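# Place bottles on ledges matching their cap colours

## Task

Set every bottle upright on the wall ledge whose coloured label strip is the same colour as that bottle's cap, with the bottle's entire base resting on that ledge.

## Robot and tools

Robot: two seven-joint arms, left_arm and right_arm, each with a parallel two-finger gripper. Both face +x. left_arm sits on the +y side; this is not necessarily the left side of a picture.

Frame: every position and orientation is in one scene frame, in metres. Its origin lies on the plane z = 0, under the midpoint between the two arm bases, which stand 0.70 m above it. +x points forward, +z up. Quaternions are written w first (qw, qx, qy, qz). A gripper's fingers point along its own +z axis and close along its own y axis. end_effector_position is the spot between the pads when closed, just under 1 cm behind the fingertips; closing pushes the tips about 17 mm further along +z, mostly while the pads are still more than 70 mm apart. Reported poses may be a few centimetres off, more at long reach.

Row layout, shared by execute_actions and move: 16 plain numbers in one list covering both arms: left_arm x, y, z, qw, qx, qy, qz, opening, then right_arm the same eight. x, y, z and the quaternion are an absolute target pose for that gripper in the scene frame, not an offset. opening runs from -1 (closed) to +1 (fully open, 0.145 m). Always fill all 16 numbers even if one arm should stay put; for a resting arm repeat the whole pose from the last result before it started resting, plus the opening it should keep. To hold an orientation, resend the same quaternion every row rather than copying a drifted reading. A 0 opening is a real command, so to leave a gripper alone resend its current command (see Tool commands).

execute_actions(actions, cameras): actions is a list of actions; each action is a list of 1 to 15 rows, one row per 1/30 s step, and the last row is held until 15 steps pass. Each gripper's target in an action must be within 0.6 m of its current position along each of that gripper's own axes, or the action is refused for both arms; if the first action fails this against the latest reported state, or any action is malformed, the whole call is refused. An empty actions list just returns state and images. cameras: list of names (cam_high, cam_low); omitted, null or ["all"] gives all, [] none; an unknown name voids the call.

move(target, speed, blend, opening_speed, blocking, cameras): target is one 16-number row or a list of up to 15 rows, with no 0.6 m limit. Each gripper follows a straight line from its Hand target to its target pose, turning the short way. speed is path speed in m/s, 0.002 to 1.1, default 0.25 (turning up to twice that in rad/s); one value or one per target. blend (metres, default 0) rounds corners of a list. opening_speed is opening units per second, at least 0.2. Openings of the first row start right away; a changed opening in a later row is applied only after arrival with everything at rest. Paths are capped at 10 s. Moves do not avoid obstacles or the other arm, the gripper lags and can overshoot speed badly, especially with a nearly straight arm. blocking=false returns after about 0.5 s while the move continues; a new move takes over from the old one. The result adds a move: line, e.g. done, off_target, moving, held or fault, plus limits (paced = pose clipped, held = steps withheld). An unnamed arm is done: at rest within 3 mm and 2 degrees. Neither done nor off_target tells you about contact.

wait(seconds 0 to 10, cameras): lets time pass with last commands held; a running move keeps going. stop(cameras): brakes the running move; needs room if fast. zoom_image(camera cam_high or cam_low, region [x0, y0, x1, y1] in pixels, at most 504x504, origin top-left): enlarges part of that camera's newest image. read_manual(section "licences"): URDF licence text only. finished_scene(scene): ends the current scene with its number; irreversible; the goal must hold without the robot.

Controller behaviour: each step the commanded orientation is clipped to within 32 degrees of the measured one, and damped IK favours position. One action may fall short; each result's Hand target line shows where the arm is actually being sent, so send the remainder next. Big wrist turns can swing the elbow. Matching joint values on the two arms are mirror postures.

Results: end_effector_position and end_effector_quat_wxyz per arm, Hand target, Tool commands, Joint positions (last entry: measured finger gap in metres), grip_measured (opening on the -1..1 scale), Joint velocities ("within noise" means still), Joint torques in Nm (include gravity, biased and noisy; entries 3 and 4 wrap at ±28 N m), step readings of position for action calls, and images from cam_high and cam_low (896x504; calibration with K, distortion and T_world_to_cam given, accurate to millimetres near image centre). MOTOR HOT appears at 85 °C; at 100 °C an OVER-TEMPERATURE FAULT stops the arm for 30 to 60 s or more. Holding loads, stretched arms and pushing at unreachable poses heat motors, even while idle.

Gripping: command an opening well below grip_measured to squeeze; further below squeezes harder, up to about 10 N per pad for objects up to about 11 cm wide. Full open to closed takes at least about 0.5 s; fast closes can overshoot force.

Avoid: dropping bottles or releasing them while moving, fast contacts and overshooting past a contact (both press harder), knocking anything off the work area, and any collision or squeeze between the two arms, including one gripper closing on the other's fingers. The clearance check may stop a gripper near the other forearm but does not stop gripper-to-gripper contact. Loose objects may occasionally get a small push from outside.

Each tool is called after "Call:" in YAML: its name, and indented under it one key for each argument.

## Session

Call:
execute_actions:
  actions: []

Call:
zoom_image:
  camera: "cam_high"
  region: [420, 190, 690, 420]

Call:
zoom_image:
  camera: "cam_low"
  region: [320, 120, 640, 400]

Scene clock: 0.00 s.
left_arm: end_effector_position=(+0.2239, +0.1828, +0.6144) grip_measured=+1.00 end_effector_quat_wxyz=(-0.319, +0.395, -0.515, +0.691) | right_arm: end_effector_position=(+0.4009, -0.1655, +0.3728) grip_measured=+1.00 end_effector_quat_wxyz=(+0.260, +0.265, +0.837, +0.401)
Joint positions: left_arm=[-1.106 0.942 0.535 2.339 -0.48 -0.199 -0.367 0.145] | right_arm=[0.583 0.619 -0.841 0.925 -1.182 -0.496 -0.047 0.145]
Joint velocities: within noise
Joint torques (N m): no reading
Motor temperatures (°C): left_arm=[20 21 22 20 21 23 21] | right_arm=[20 22 22 19 20 19 21]
Hand target: left_arm +0.2239, +0.1828, +0.6144; -0.319, +0.395, -0.515, +0.691 | right_arm +0.4009, -0.1655, +0.3728; +0.260, +0.265, +0.837, +0.401
Tool commands: left_gripper/opening=+1.0 right_gripper/opening=+1.0

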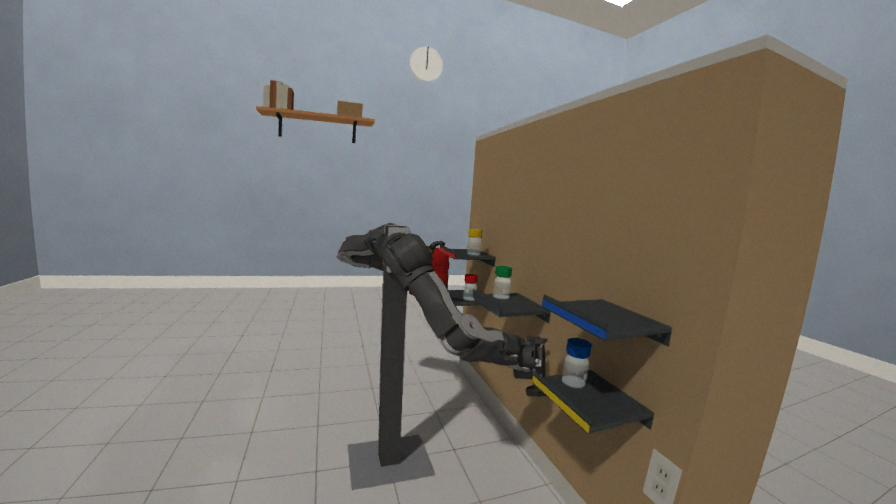

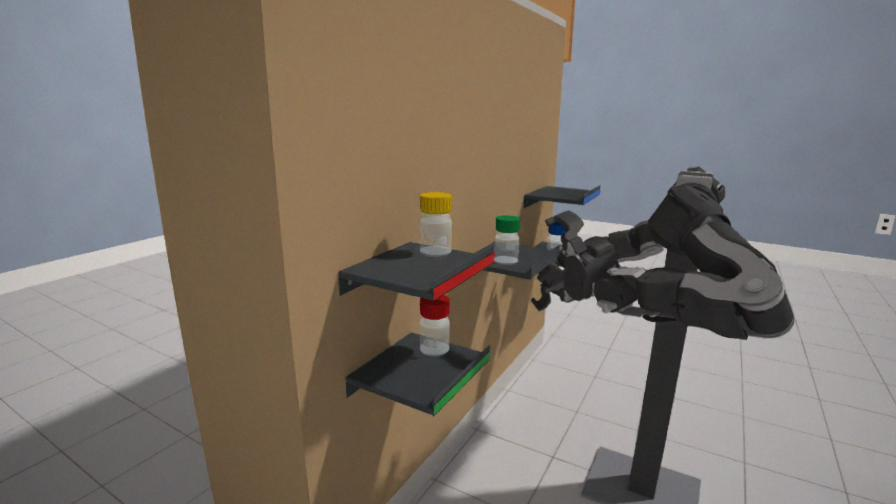

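Scaled by 1.867 from the camera's 896x504 image, which has a finer 1280x720 frame.

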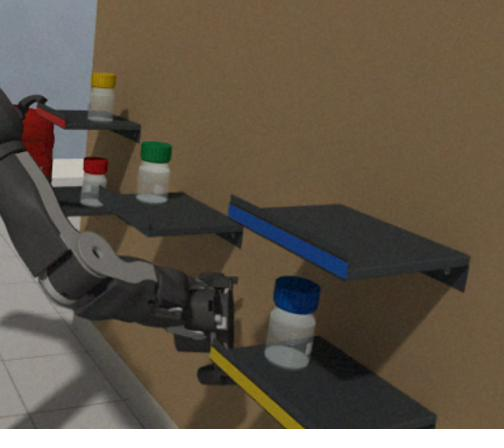

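Scaled by 1.575 from the camera's 896x504 image, which has a finer 1280x720 frame.

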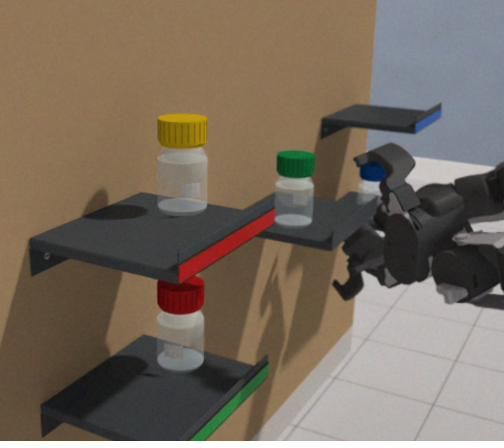

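Call:
move:
  target:
    - [0.25,0.17,0.61,-0.15,0.6,-0.2,0.75,0.3,0.27,-0.2,0.37,0.260,0.265,0.837,0.401,0.3]
    - [0.27,0.12,0.61,0,0.7071,0,0.7071,0.3,0.23,-0.33,0.48,0,0.7071,0,0.7071,0.3]
    - [0.30,0.036,0.608,0,0.7071,0,0.7071,0.3,0.30,-0.347,0.518,0,0.7071,0,0.7071,0.3]
  speed: 0.25

Call:
zoom_image:
  camera: "cam_high"
  region: [430, 220, 680, 430]

Call:
zoom_image:
  camera: "cam_low"
  region: [440, 170, 640, 320]

Scene clock: 64.63 s.
left_arm: end_effector_position=(+0.2999, +0.0354, +0.6093) grip_measured=+0.30 end_effector_quat_wxyz=(+0.002, +0.706, -0.001, +0.708) | right_arm: end_effector_position=(+0.3004, -0.3475, +0.5200) grip_measured=+0.30 end_effector_quat_wxyz=(+0.002, +0.705, +0.000, +0.710)
Joint positions: left_arm=[-0.063 -0.145 -0.636 2.187 -0.193 0.639 -0.513 0.098] | right_arm=[-0.628 1.252 0.003 1.647 1.199 -0.607 -0.091 0.098]
Joint velocities: within noise
Joint torques (N m): left_arm=[2.78 -2.68 -0.83 3.97 -0.08 -0.64 0] | right_arm=[2.2 5.76 2.91 1.21 0.14 -0.34 0.17]
Motor temperatures (°C): left_arm=[20 21 23 22 21 23 21] | right_arm=[22 23 23 19 20 19 21]
Hand target: left_arm +0.3000, +0.0361, +0.6080; +0.000, +0.707, +0.000, +0.707 | right_arm +0.3000, -0.3470, +0.5180; +0.000, +0.707, +0.000, +0.707
Off the commanded pose: left_arm 0.001 m, 0 deg | right_arm 0.002 m, 0 deg.
move: done

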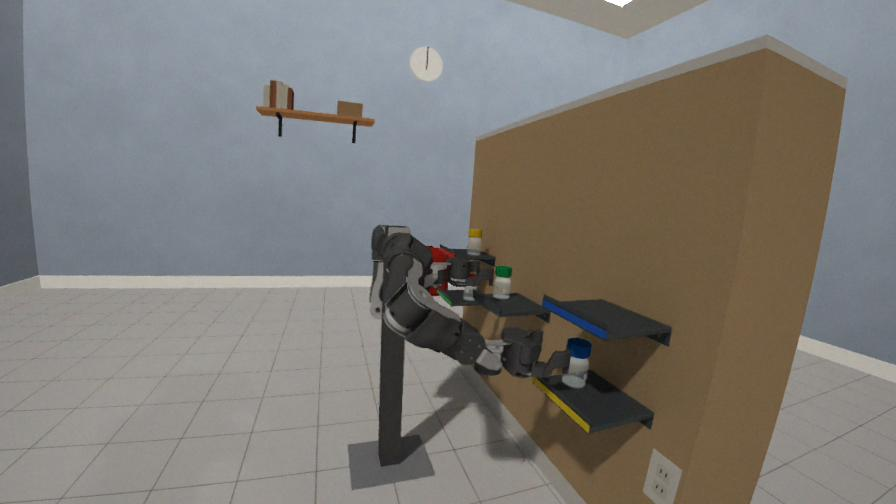

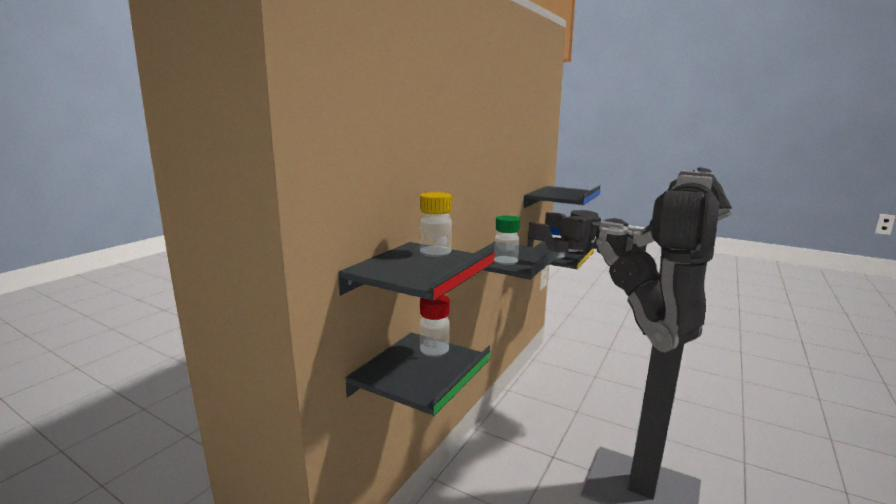

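Scaled by 2.016 from the camera's 896x504 image, which has a finer 1280x720 frame.

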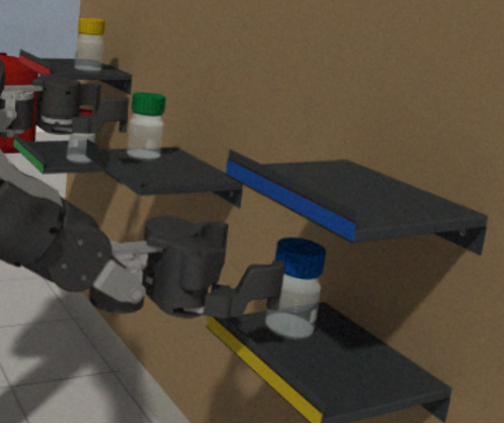

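Scaled by 2.520 from the camera's 896x504 image, which has a finer 1280x720 frame.

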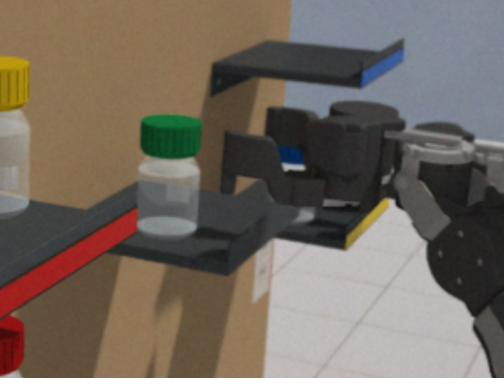

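Call:
move:
  target: [0.362,0.036,0.607,0,0.7071,0,0.7071,0.3,0.366,-0.347,0.518,0,0.7071,0,0.7071,0.3]
  speed: 0.12

Call:
zoom_image:
  camera: "cam_high"
  region: [450, 240, 630, 410]

Call:
zoom_image:
  camera: "cam_low"
  region: [450, 180, 610, 290]

Scene clock: 77.73 s.
left_arm: end_effector_position=(+0.3618, +0.0369, +0.6094) grip_measured=+0.30 end_effector_quat_wxyz=(-0.001, +0.705, +0.003, +0.709) | right_arm: end_effector_position=(+0.3665, -0.3483, +0.5212) grip_measured=+0.30 end_effector_quat_wxyz=(+0.002, +0.703, -0.003, +0.711)
Joint positions: left_arm=[0.195 -0.165 -0.492 1.938 -0.062 0.611 -0.484 0.098] | right_arm=[0.014 1.098 -0.344 1.411 1.126 -0.375 -0.016 0.098]
Joint velocities: within noise
Joint torques (N m): left_arm=[5.02 -2.18 -0.91 3.79 -0.01 -0.65 0.17] | right_arm=[3.31 6.98 3.02 1.63 0.03 -0.33 0.16]
Motor temperatures (°C): left_arm=[20 22 22 22 21 24 21] | right_arm=[22 23 23 19 20 19 21]
Hand target: left_arm +0.3620, +0.0359, +0.6070; +0.000, +0.707, +0.000, +0.707 | right_arm +0.3660, -0.3470, +0.5181; +0.000, +0.707, +0.000, +0.707
Off the commanded pose: left_arm 0.003 m, 0 deg | right_arm 0.003 m, 1 deg.
joint read past its limit (left arm) — joint 2 (shoulder roll), lower limit.
move: done

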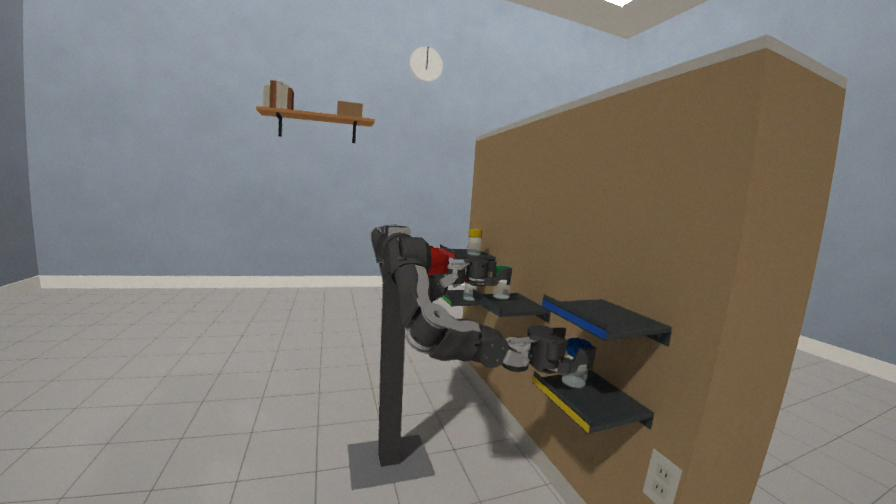

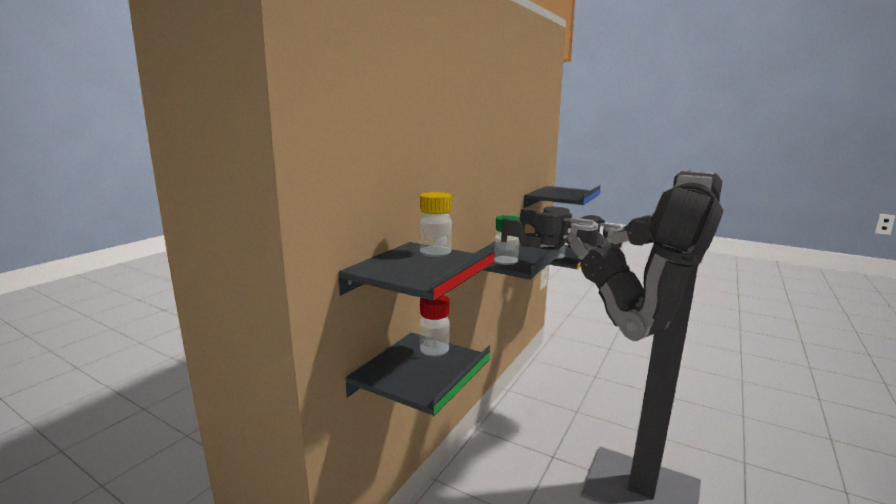

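Scaled by 2.800 from the camera's 896x504 image, which has a finer 1280x720 frame.

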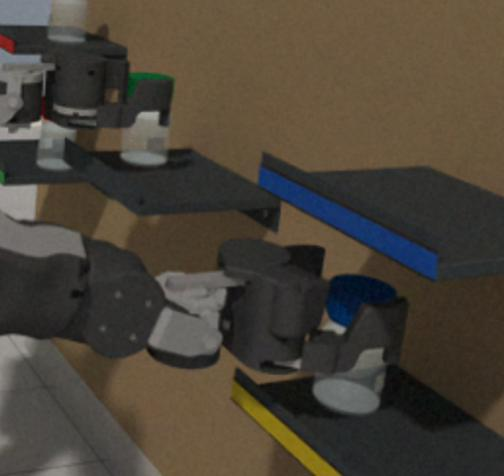

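Scaled by 3.150 from the camera's 896x504 image, which has a finer 1280x720 frame.

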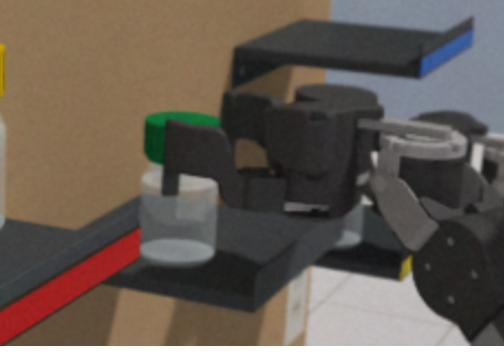

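Call:
move:
  target:
    - [0.367,0.036,0.606,0,0.7071,0,0.7071,0.3,0.369,-0.346,0.517,0,0.7071,0,0.7071,0.3]
    - [0.367,0.036,0.606,0,0.7071,0,0.7071,-0.85,0.369,-0.346,0.517,0,0.7071,0,0.7071,-0.85]
  speed: 0.08
  opening_speed: 0.9

Call:
zoom_image:
  camera: "cam_high"
  region: [450, 240, 630, 410]

Call:
zoom_image:
  camera: "cam_low"
  region: [450, 180, 610, 290]

Scene clock: 91.00 s.
left_arm: end_effector_position=(+0.3661, +0.0366, +0.6083) grip_measured=-0.29 end_effector_quat_wxyz=(+0.000, +0.705, +0.003, +0.709) | right_arm: end_effector_position=(+0.3692, -0.3480, +0.5198) grip_measured=-0.27 end_effector_quat_wxyz=(+0.003, +0.704, -0.002, +0.710)
Joint positions: left_arm=[0.21 -0.164 -0.486 1.916 -0.052 0.599 -0.483 0.054] | right_arm=[0.033 1.085 -0.35 1.397 1.113 -0.364 -0.013 0.055]
Joint velocities: within noise
Joint torques (N m): left_arm=[5.87 -2.12 -0.53 3.44 -0.01 -0.62 0.2] | right_arm=[3.86 6.32 2.91 1.83 0.03 -0.34 0.17]
Motor temperatures (°C): left_arm=[21 22 22 22 21 24 21] | right_arm=[22 24 23 19 20 19 21]
Hand target: left_arm +0.3670, +0.0361, +0.6060; +0.000, +0.707, +0.000, +0.707 | right_arm +0.3690, -0.3460, +0.5170; +0.000, +0.707, +0.000, +0.707
Off the commanded pose: left_arm 0.003 m, 0 deg | right_arm 0.003 m, 1 deg.
move: done; target 2's new opening was sent with right_arm's hand 0.004 m and 1 deg from that target

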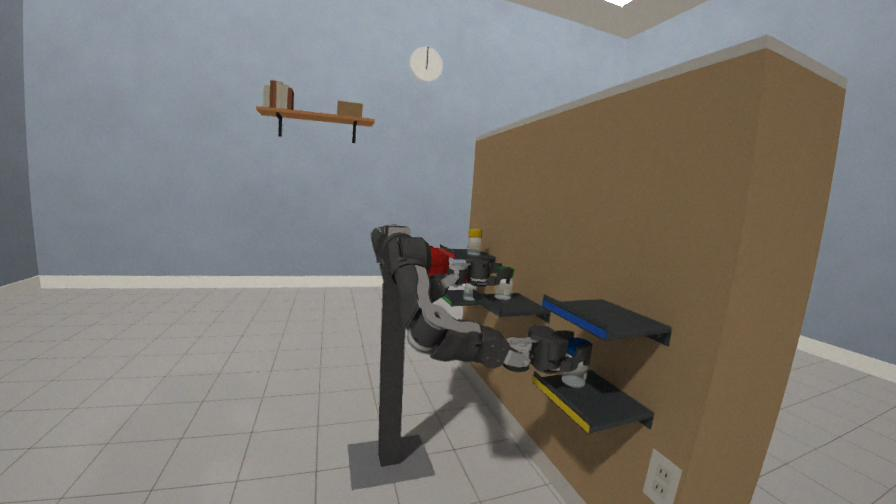

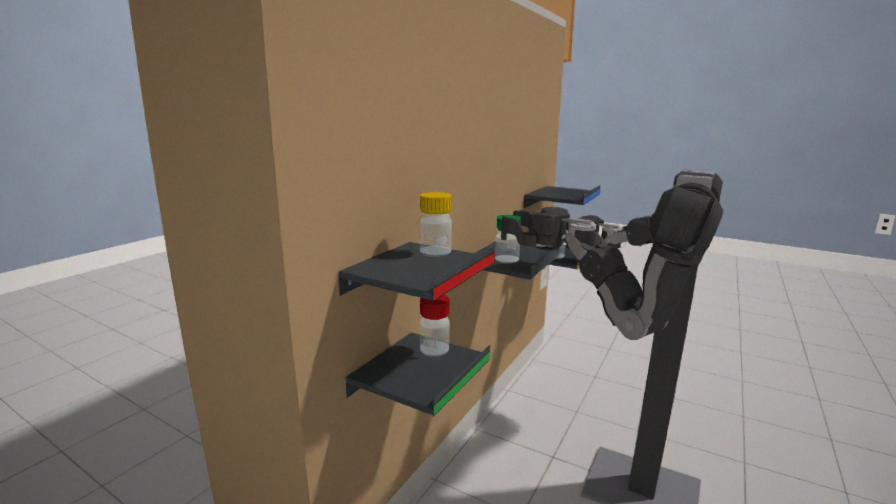

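Scaled by 2.800 from the camera's 896x504 image, which has a finer 1280x720 frame.

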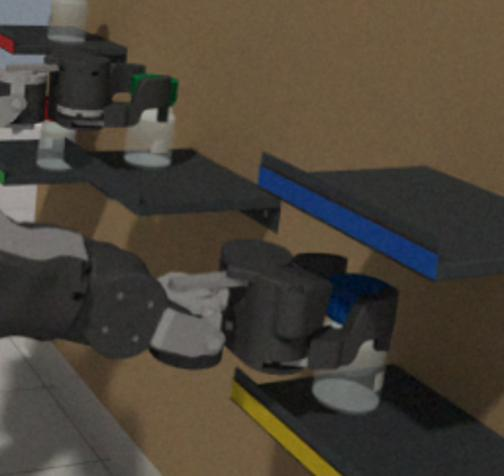

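Scaled by 3.150 from the camera's 896x504 image, which has a finer 1280x720 frame.

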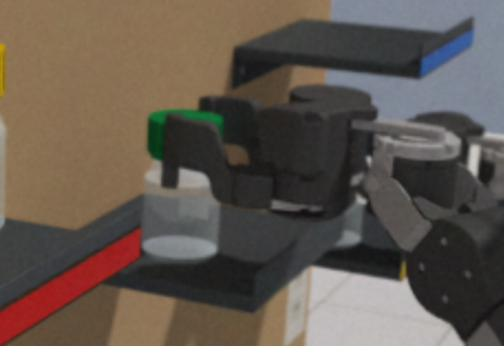

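Call:
move:
  target:
    - [0.367,0.036,0.66,0,0.7071,0,0.7071,-0.85,0.369,-0.346,0.556,0,0.7071,0,0.7071,-0.85]
    - [0.285,0.036,0.66,0,0.7071,0,0.7071,-0.85,0.24,-0.35,0.559,0,0.7071,0,0.7071,-0.85]
    - [0.24,0.25,0.60,0,0.7071,0,0.7071,-0.85,0.24,-0.375,0.745,0,0.7071,0,0.7071,-0.85]
    - [0.24,0.43,0.556,0,0.7071,0,0.7071,-0.85,0.29,-0.385,0.75,0,0.7071,0,0.7071,-0.85]
  speed: [0.12,0.15,0.2,0.2]
  blend: [0,0.02,0.02,0]

Call:
zoom_image:
  camera: "cam_low"
  region: [330, 220, 560, 420]

Call:
zoom_image:
  camera: "cam_high"
  region: [500, 210, 680, 400]

Scene clock: 115.20 s.
left_arm: end_effector_position=(+0.2403, +0.4306, +0.5563) grip_measured=-0.33 end_effector_quat_wxyz=(-0.092, +0.764, -0.028, +0.638) | right_arm: end_effector_position=(+0.2897, -0.3844, +0.7485) grip_measured=-0.27 end_effector_quat_wxyz=(+0.000, +0.711, +0.002, +0.703)
Joint positions: left_arm=[0.609 1.901 -1.564 1.66 1.585 -0.78 0.075 0.051] | right_arm=[-1.011 1.209 1.468 1.811 1.472 0.466 0.138 0.055]
Joint velocities: within noise
Joint torques (N m): left_arm=[1.75 6.42 1.47 -0.84 0.24 -0.9 0.13] | right_arm=[1.96 4.31 3.43 0.64 0.31 -0.79 -0.14]
Motor temperatures (°C): left_arm=[22 22 22 22 21 24 21] | right_arm=[22 24 23 19 20 20 21]
Hand target: left_arm +0.2403, +0.4298, +0.5561; -0.090, +0.763, -0.029, +0.640 | right_arm +0.2899, -0.3850, +0.7500; +0.000, +0.707, +0.000, +0.707
Off the commanded pose: left_arm 0.001 m, 15 deg | right_arm 0.002 m, 1 deg.
joint sent to its limit (left arm) — joint 3 (upper arm roll), lower limit; joint 5 (forearm roll), upper limit; joint 6 (wrist pitch), lower limit. The joint targets are off in orientation, not in position.
move: off_target (left_arm)

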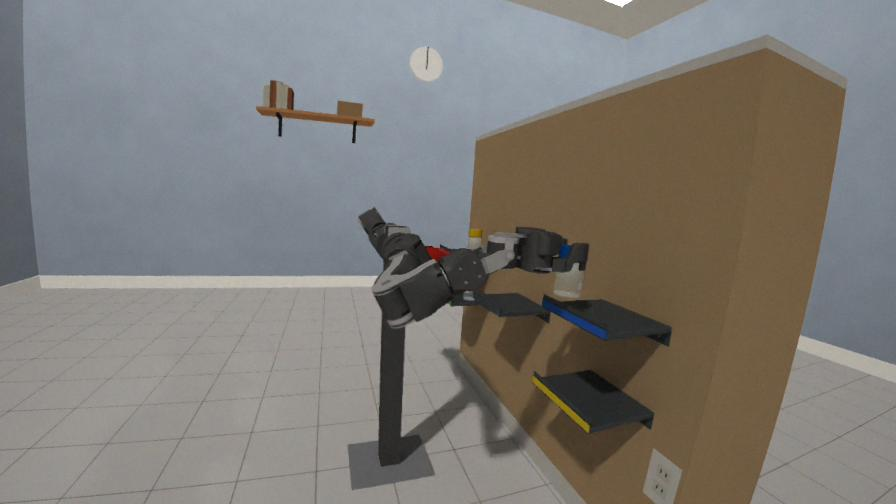

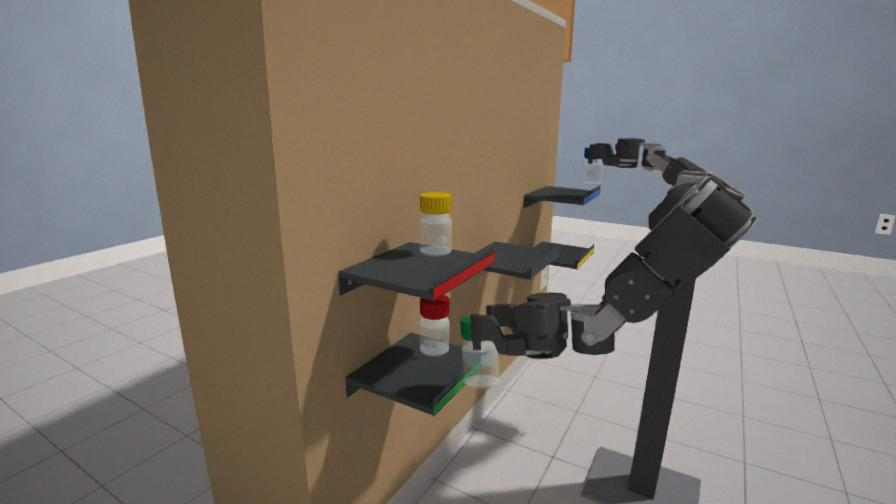

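Scaled by 2.191 from the camera's 896x504 image, which has a finer 1280x720 frame.

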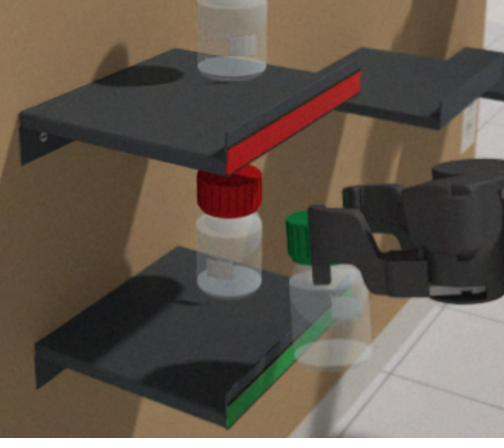

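Scaled by 2.653 from the camera's 896x504 image, which has a finer 1280x720 frame.

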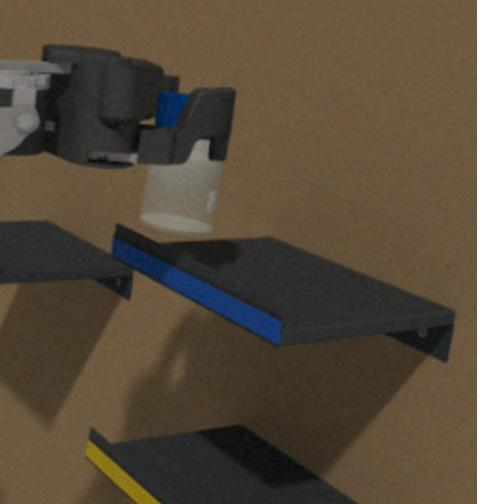

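Call:
move:
  target:
    - [0.30,0.43,0.559,0,0.7071,0,0.7071,-0.85,0.368,-0.385,0.748,0,0.7071,0,0.7071,-0.85]
  speed: 0.06

Call:
zoom_image:
  camera: "cam_low"
  region: [330, 220, 560, 420]

Call:
zoom_image:
  camera: "cam_high"
  region: [500, 210, 680, 400]

Scene clock: 135.33 s.
left_arm: end_effector_position=(+0.2997, +0.4306, +0.5589) grip_measured=-0.33 end_effector_quat_wxyz=(-0.073, +0.718, -0.023, +0.692) | right_arm: end_effector_position=(+0.3679, -0.3846, +0.7461) grip_measured=-0.27 end_effector_quat_wxyz=(-0.001, +0.711, +0.002, +0.703)
Joint positions: left_arm=[0.793 1.664 -1.563 1.45 1.585 -0.738 0.095 0.051] | right_arm=[-1.088 1.549 1.34 1.539 1.55 0.263 0.059 0.055]
Joint velocities: within noise
Joint torques (N m): left_arm=[4.13 5.55 1.94 -0.59 0.24 -0.82 0.11] | right_arm=[3.39 3.92 4.57 0.39 0.22 -0.79 -0.16]
Motor temperatures (°C): left_arm=[21 23 22 21 21 25 21] | right_arm=[21 24 23 19 20 20 21]
Hand target: left_arm +0.3001, +0.4297, +0.5590; -0.071, +0.716, -0.023, +0.694 | right_arm +0.3680, -0.3851, +0.7479; +0.000, +0.707, +0.000, +0.707
Off the commanded pose: left_arm 0.001 m, 9 deg | right_arm 0.002 m, 1 deg.
joint sent to its limit (left arm) — joint 3 (upper arm roll), lower limit; joint 5 (forearm roll), upper limit. The joint targets are off in orientation, not in position.
move: off_target (left_arm)

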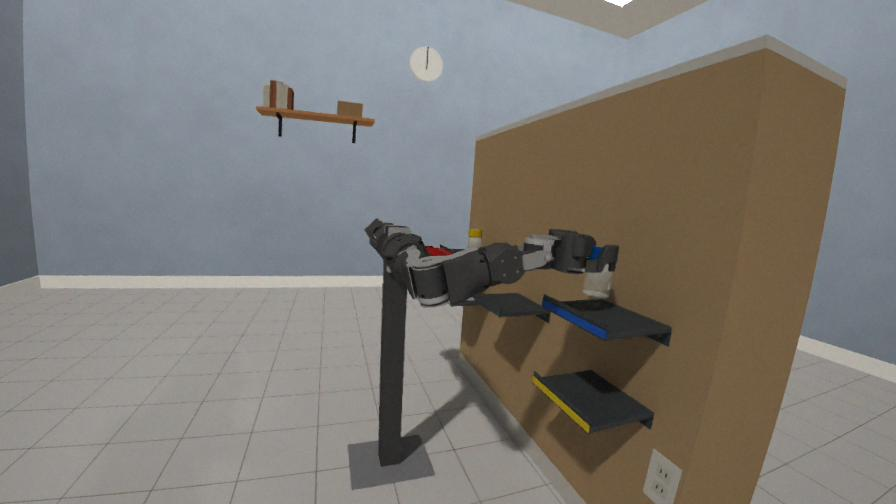

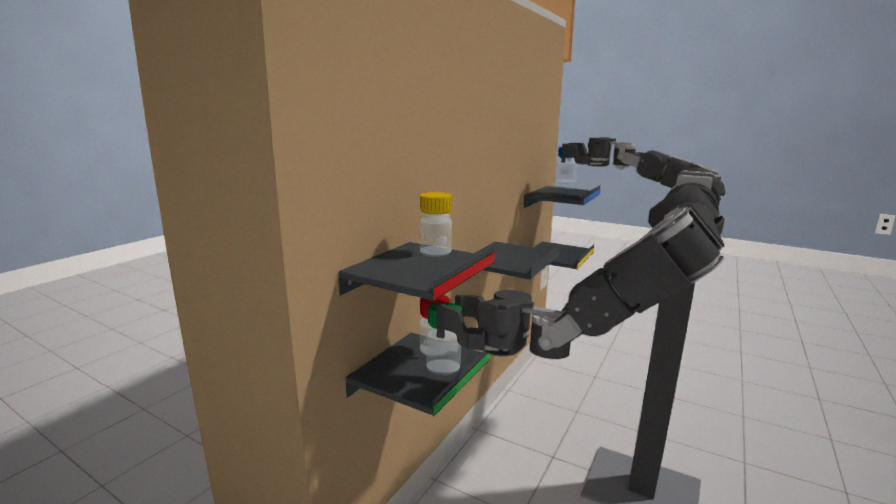

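Scaled by 2.191 from the camera's 896x504 image, which has a finer 1280x720 frame.

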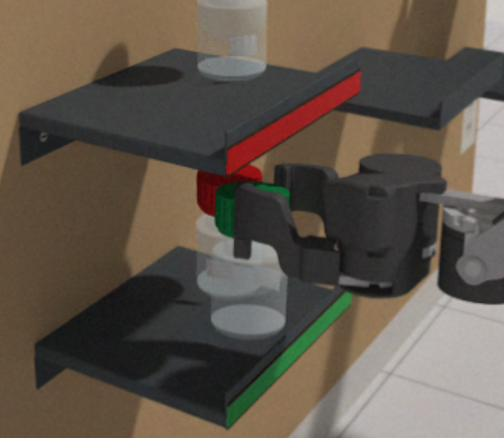

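Scaled by 2.653 from the camera's 896x504 image, which has a finer 1280x720 frame.

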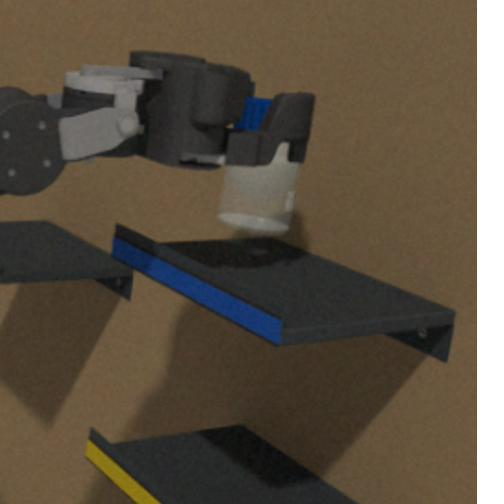

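Call:
move:
  target:
    - [0.365,0.43,0.557,0,0.7071,0,0.7071,-0.85,0.368,-0.385,0.71,0,0.7071,0,0.7071,-0.85]
    - [0.365,0.43,0.53,0,0.7071,0,0.7071,-0.85,0.368,-0.385,0.701,0,0.7071,0,0.7071,-0.85]
  speed: [0.07,0.04]

Call:
zoom_image:
  camera: "cam_low"
  region: [330, 220, 560, 420]

Call:
zoom_image:
  camera: "cam_high"
  region: [500, 210, 680, 400]

Scene clock: 148.90 s.
left_arm: end_effector_position=(+0.3647, +0.4315, +0.5293) grip_measured=-0.33 end_effector_quat_wxyz=(-0.002, +0.711, +0.002, +0.703) | right_arm: end_effector_position=(+0.3680, -0.3843, +0.7104) grip_measured=-0.27 end_effector_quat_wxyz=(-0.001, +0.694, +0.002, +0.720)
Joint positions: left_arm=[0.403 1.272 -0.858 1.02 1.547 -0.503 0.356 0.051] | right_arm=[-1.263 1.52 1.317 1.566 1.556 0.017 0.059 0.055]
Joint velocities: within noise
Joint torques (N m): left_arm=[5.18 7.35 2.92 0.43 0.32 -0.93 0.24] | right_arm=[1.75 2.18 3.11 0.55 0.16 0.15 -0.14]
Motor temperatures (°C): left_arm=[21 23 23 21 21 25 21] | right_arm=[21 24 23 19 20 21 21]
Hand target: left_arm +0.3650, +0.4300, +0.5300; +0.000, +0.707, +0.000, +0.707 | right_arm +0.3679, -0.3850, +0.7011; +0.000, +0.707, +0.000, +0.707
Off the commanded pose: left_arm 0.002 m, 1 deg | right_arm 0.009 m, 2 deg.
move: off_target (right_arm)

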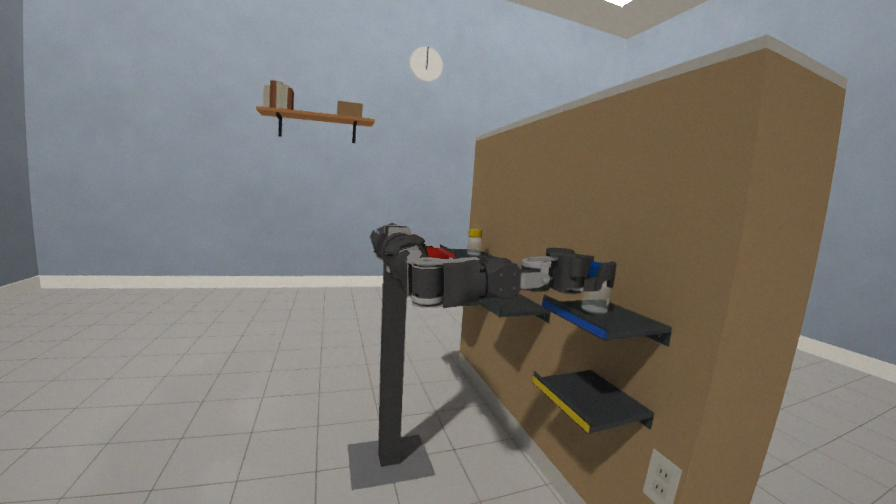

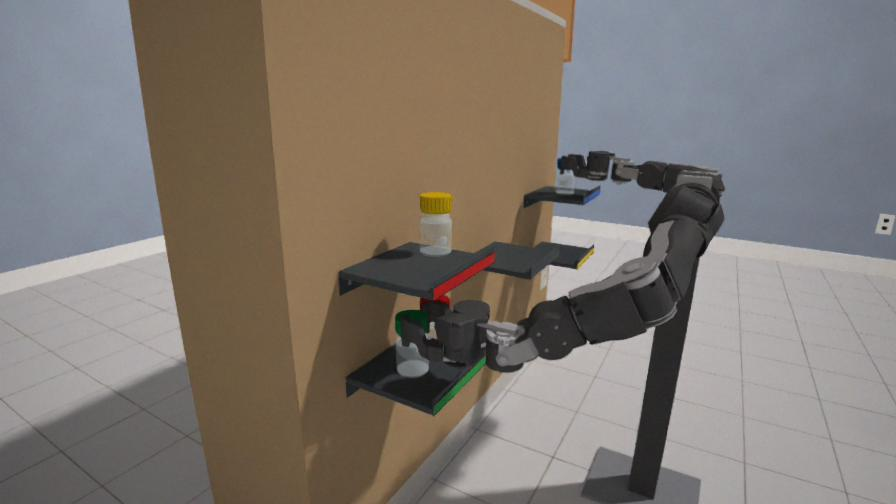

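Scaled by 2.191 from the camera's 896x504 image, which has a finer 1280x720 frame.

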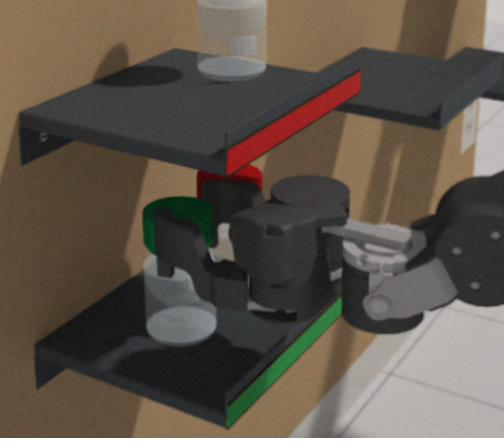

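Scaled by 2.653 from the camera's 896x504 image, which has a finer 1280x720 frame.

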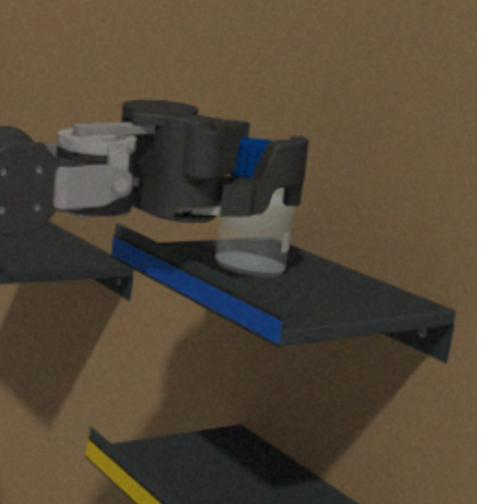

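Call:
move:
  target:
    - [0.365,0.43,0.515,0,0.7071,0,0.7071,-0.85,0.368,-0.385,0.71,0,0.7071,0,0.7071,-0.85]
    - [0.365,0.43,0.515,0,0.7071,0,0.7071,-0.85,0.368,-0.385,0.71,0,0.7071,0,0.7071,0.15]
  speed: 0.04
  opening_speed: 0.7

Call:
zoom_image:
  camera: "cam_low"
  region: [330, 220, 560, 420]

Call:
zoom_image:
  camera: "cam_high"
  region: [500, 210, 680, 400]

Scene clock: 164.00 s.
left_arm: end_effector_position=(+0.3661, +0.4331, +0.5263) grip_measured=-0.33 end_effector_quat_wxyz=(-0.006, +0.692, +0.001, +0.722) | right_arm: end_effector_position=(+0.3677, -0.3848, +0.7104) grip_measured=+0.15 end_effector_quat_wxyz=(-0.002, +0.706, +0.000, +0.708)
Joint positions: left_arm=[0.448 1.232 -0.926 0.957 1.578 -0.584 0.386 0.051] | right_arm=[-1.242 1.52 1.321 1.565 1.556 0.074 0.058 0.087]
Joint velocities: within noise
Joint torques (N m): left_arm=[4.07 6.76 0.58 0.27 0.09 0.24 0.14] | right_arm=[3.47 3.02 4.93 0.36 0.11 -0.3 -0.11]
Motor temperatures (°C): left_arm=[22 24 23 21 21 25 21] | right_arm=[21 23 23 19 20 20 21]
Hand target: left_arm +0.3647, +0.4300, +0.5150; +0.000, +0.707, +0.000, +0.707 | right_arm +0.3680, -0.3851, +0.7101; +0.000, +0.707, +0.000, +0.707
Off the commanded pose: left_arm 0.012 m, 3 deg | right_arm 0.001 m, 0 deg.
move: off_target (left_arm)

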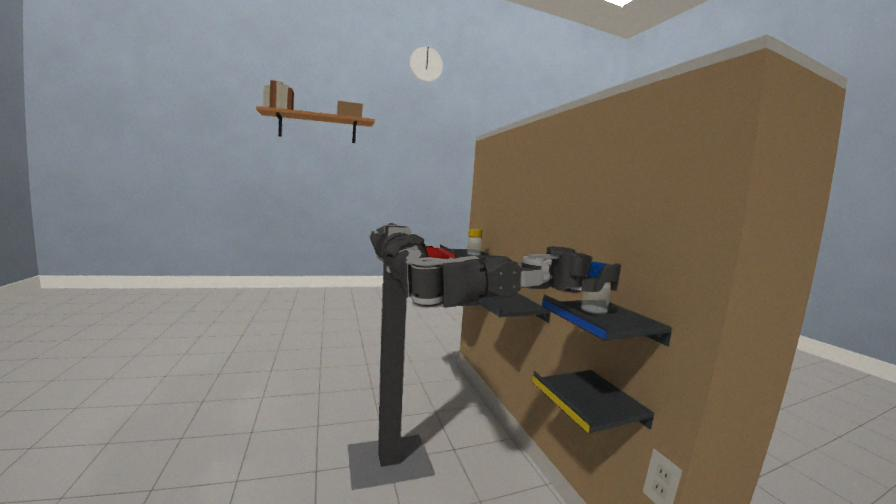

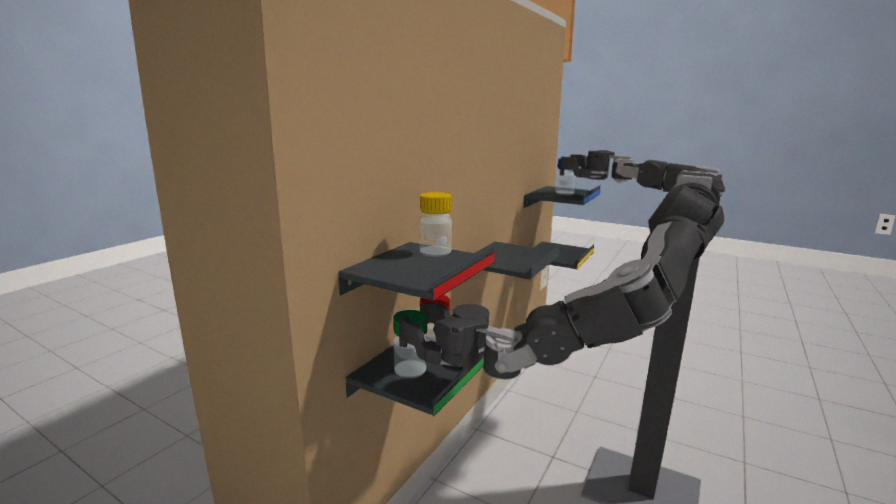

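Scaled by 2.191 from the camera's 896x504 image, which has a finer 1280x720 frame.

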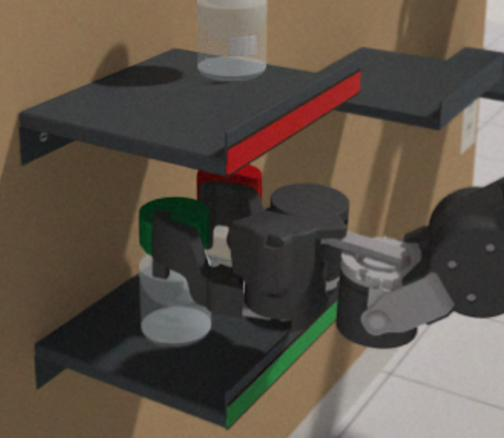

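Scaled by 2.653 from the camera's 896x504 image, which has a finer 1280x720 frame.

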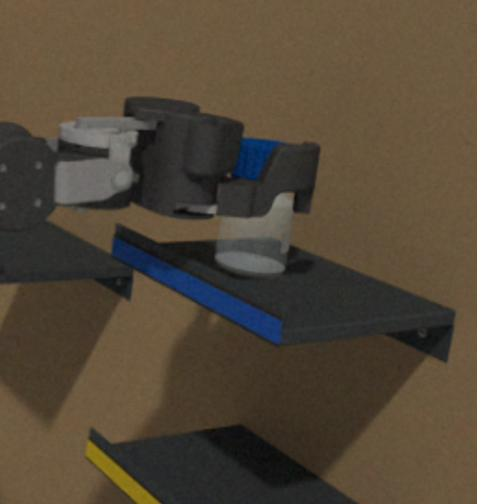

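Call:
move:
  target:
    - [0.366,0.432,0.525,0,0.7071,0,0.7071,-0.85,0.36,-0.385,0.711,0,0.7071,0,0.7071,0.15]
    - [0.366,0.432,0.525,0,0.7071,0,0.7071,0.0,0.28,-0.385,0.712,0,0.7071,0,0.7071,0.15]
    - [0.25,0.432,0.535,0,0.7071,0,0.7071,0.0,0.22,-0.385,0.712,0,0.7071,0,0.7071,0.15]
  speed: 0.1
  opening_speed: 0.7

Call:
zoom_image:
  camera: "cam_low"
  region: [330, 170, 560, 420]

Call:
zoom_image:
  camera: "cam_high"
  region: [440, 210, 680, 400]

Scene clock: 180.47 s.
left_arm: end_effector_position=(+0.2495, +0.4333, +0.5345) grip_measured=+0.00 end_effector_quat_wxyz=(-0.002, +0.707, +0.003, +0.707) | right_arm: end_effector_position=(+0.2201, -0.3860, +0.7109) grip_measured=+0.15 end_effector_quat_wxyz=(+0.001, +0.707, -0.003, +0.707)
Joint positions: left_arm=[-1.149 1.215 0.535 1.399 1.522 -0.649 0.428 0.076] | right_arm=[-1.256 0.841 1.551 1.982 1.464 0.281 0.326 0.087]
Joint velocities: within noise
Joint torques (N m): left_arm=[0.99 4.13 3.25 0.94 0.26 -0.54 0.23] | right_arm=[-0.75 2.62 5.15 0.8 0.33 -0.31 0.17]
Motor temperatures (°C): left_arm=[21 25 23 21 21 24 21] | right_arm=[21 23 24 19 20 20 21]
Hand target: left_arm +0.2500, +0.4320, +0.5350; +0.000, +0.707, +0.000, +0.707 | right_arm +0.2200, -0.3849, +0.7120; +0.000, +0.707, +0.000, +0.707
Off the commanded pose: left_arm 0.001 m, 0 deg | right_arm 0.001 m, 0 deg.
move: done

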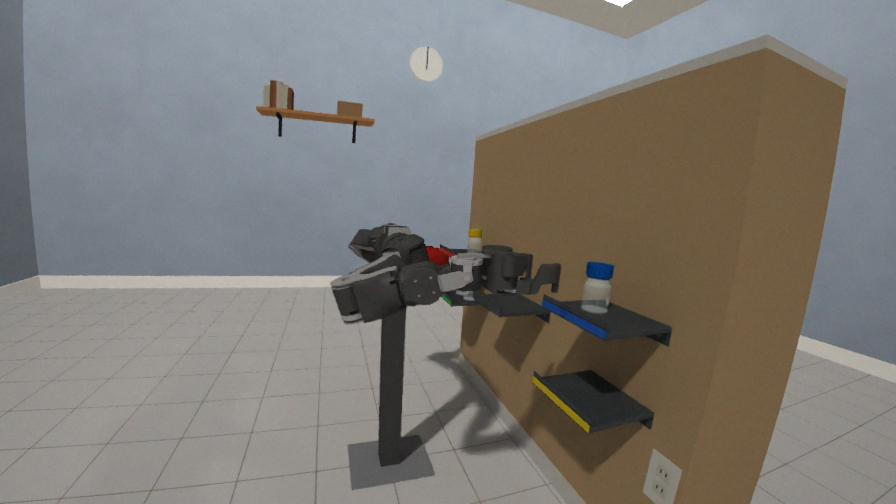

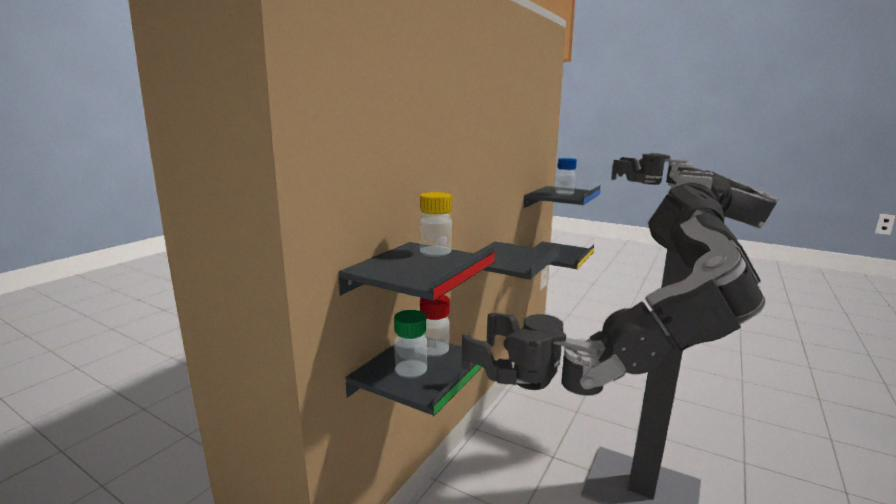

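Scaled by 2.016 from the camera's 896x504 image, which has a finer 1280x720 frame.

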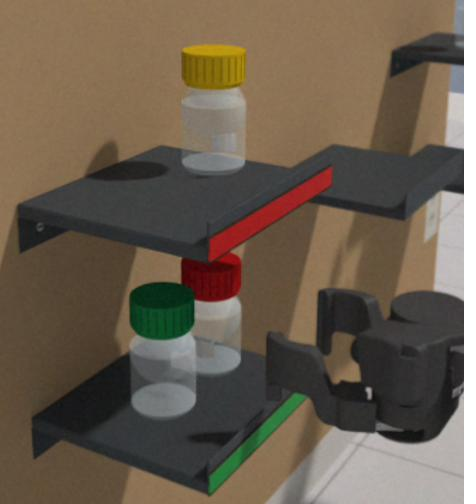

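Scaled by 2.100 from the camera's 896x504 image, which has a finer 1280x720 frame.

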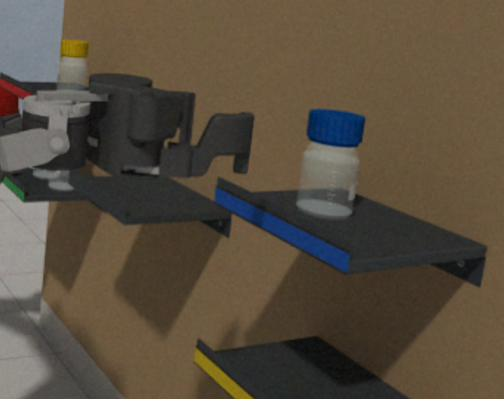

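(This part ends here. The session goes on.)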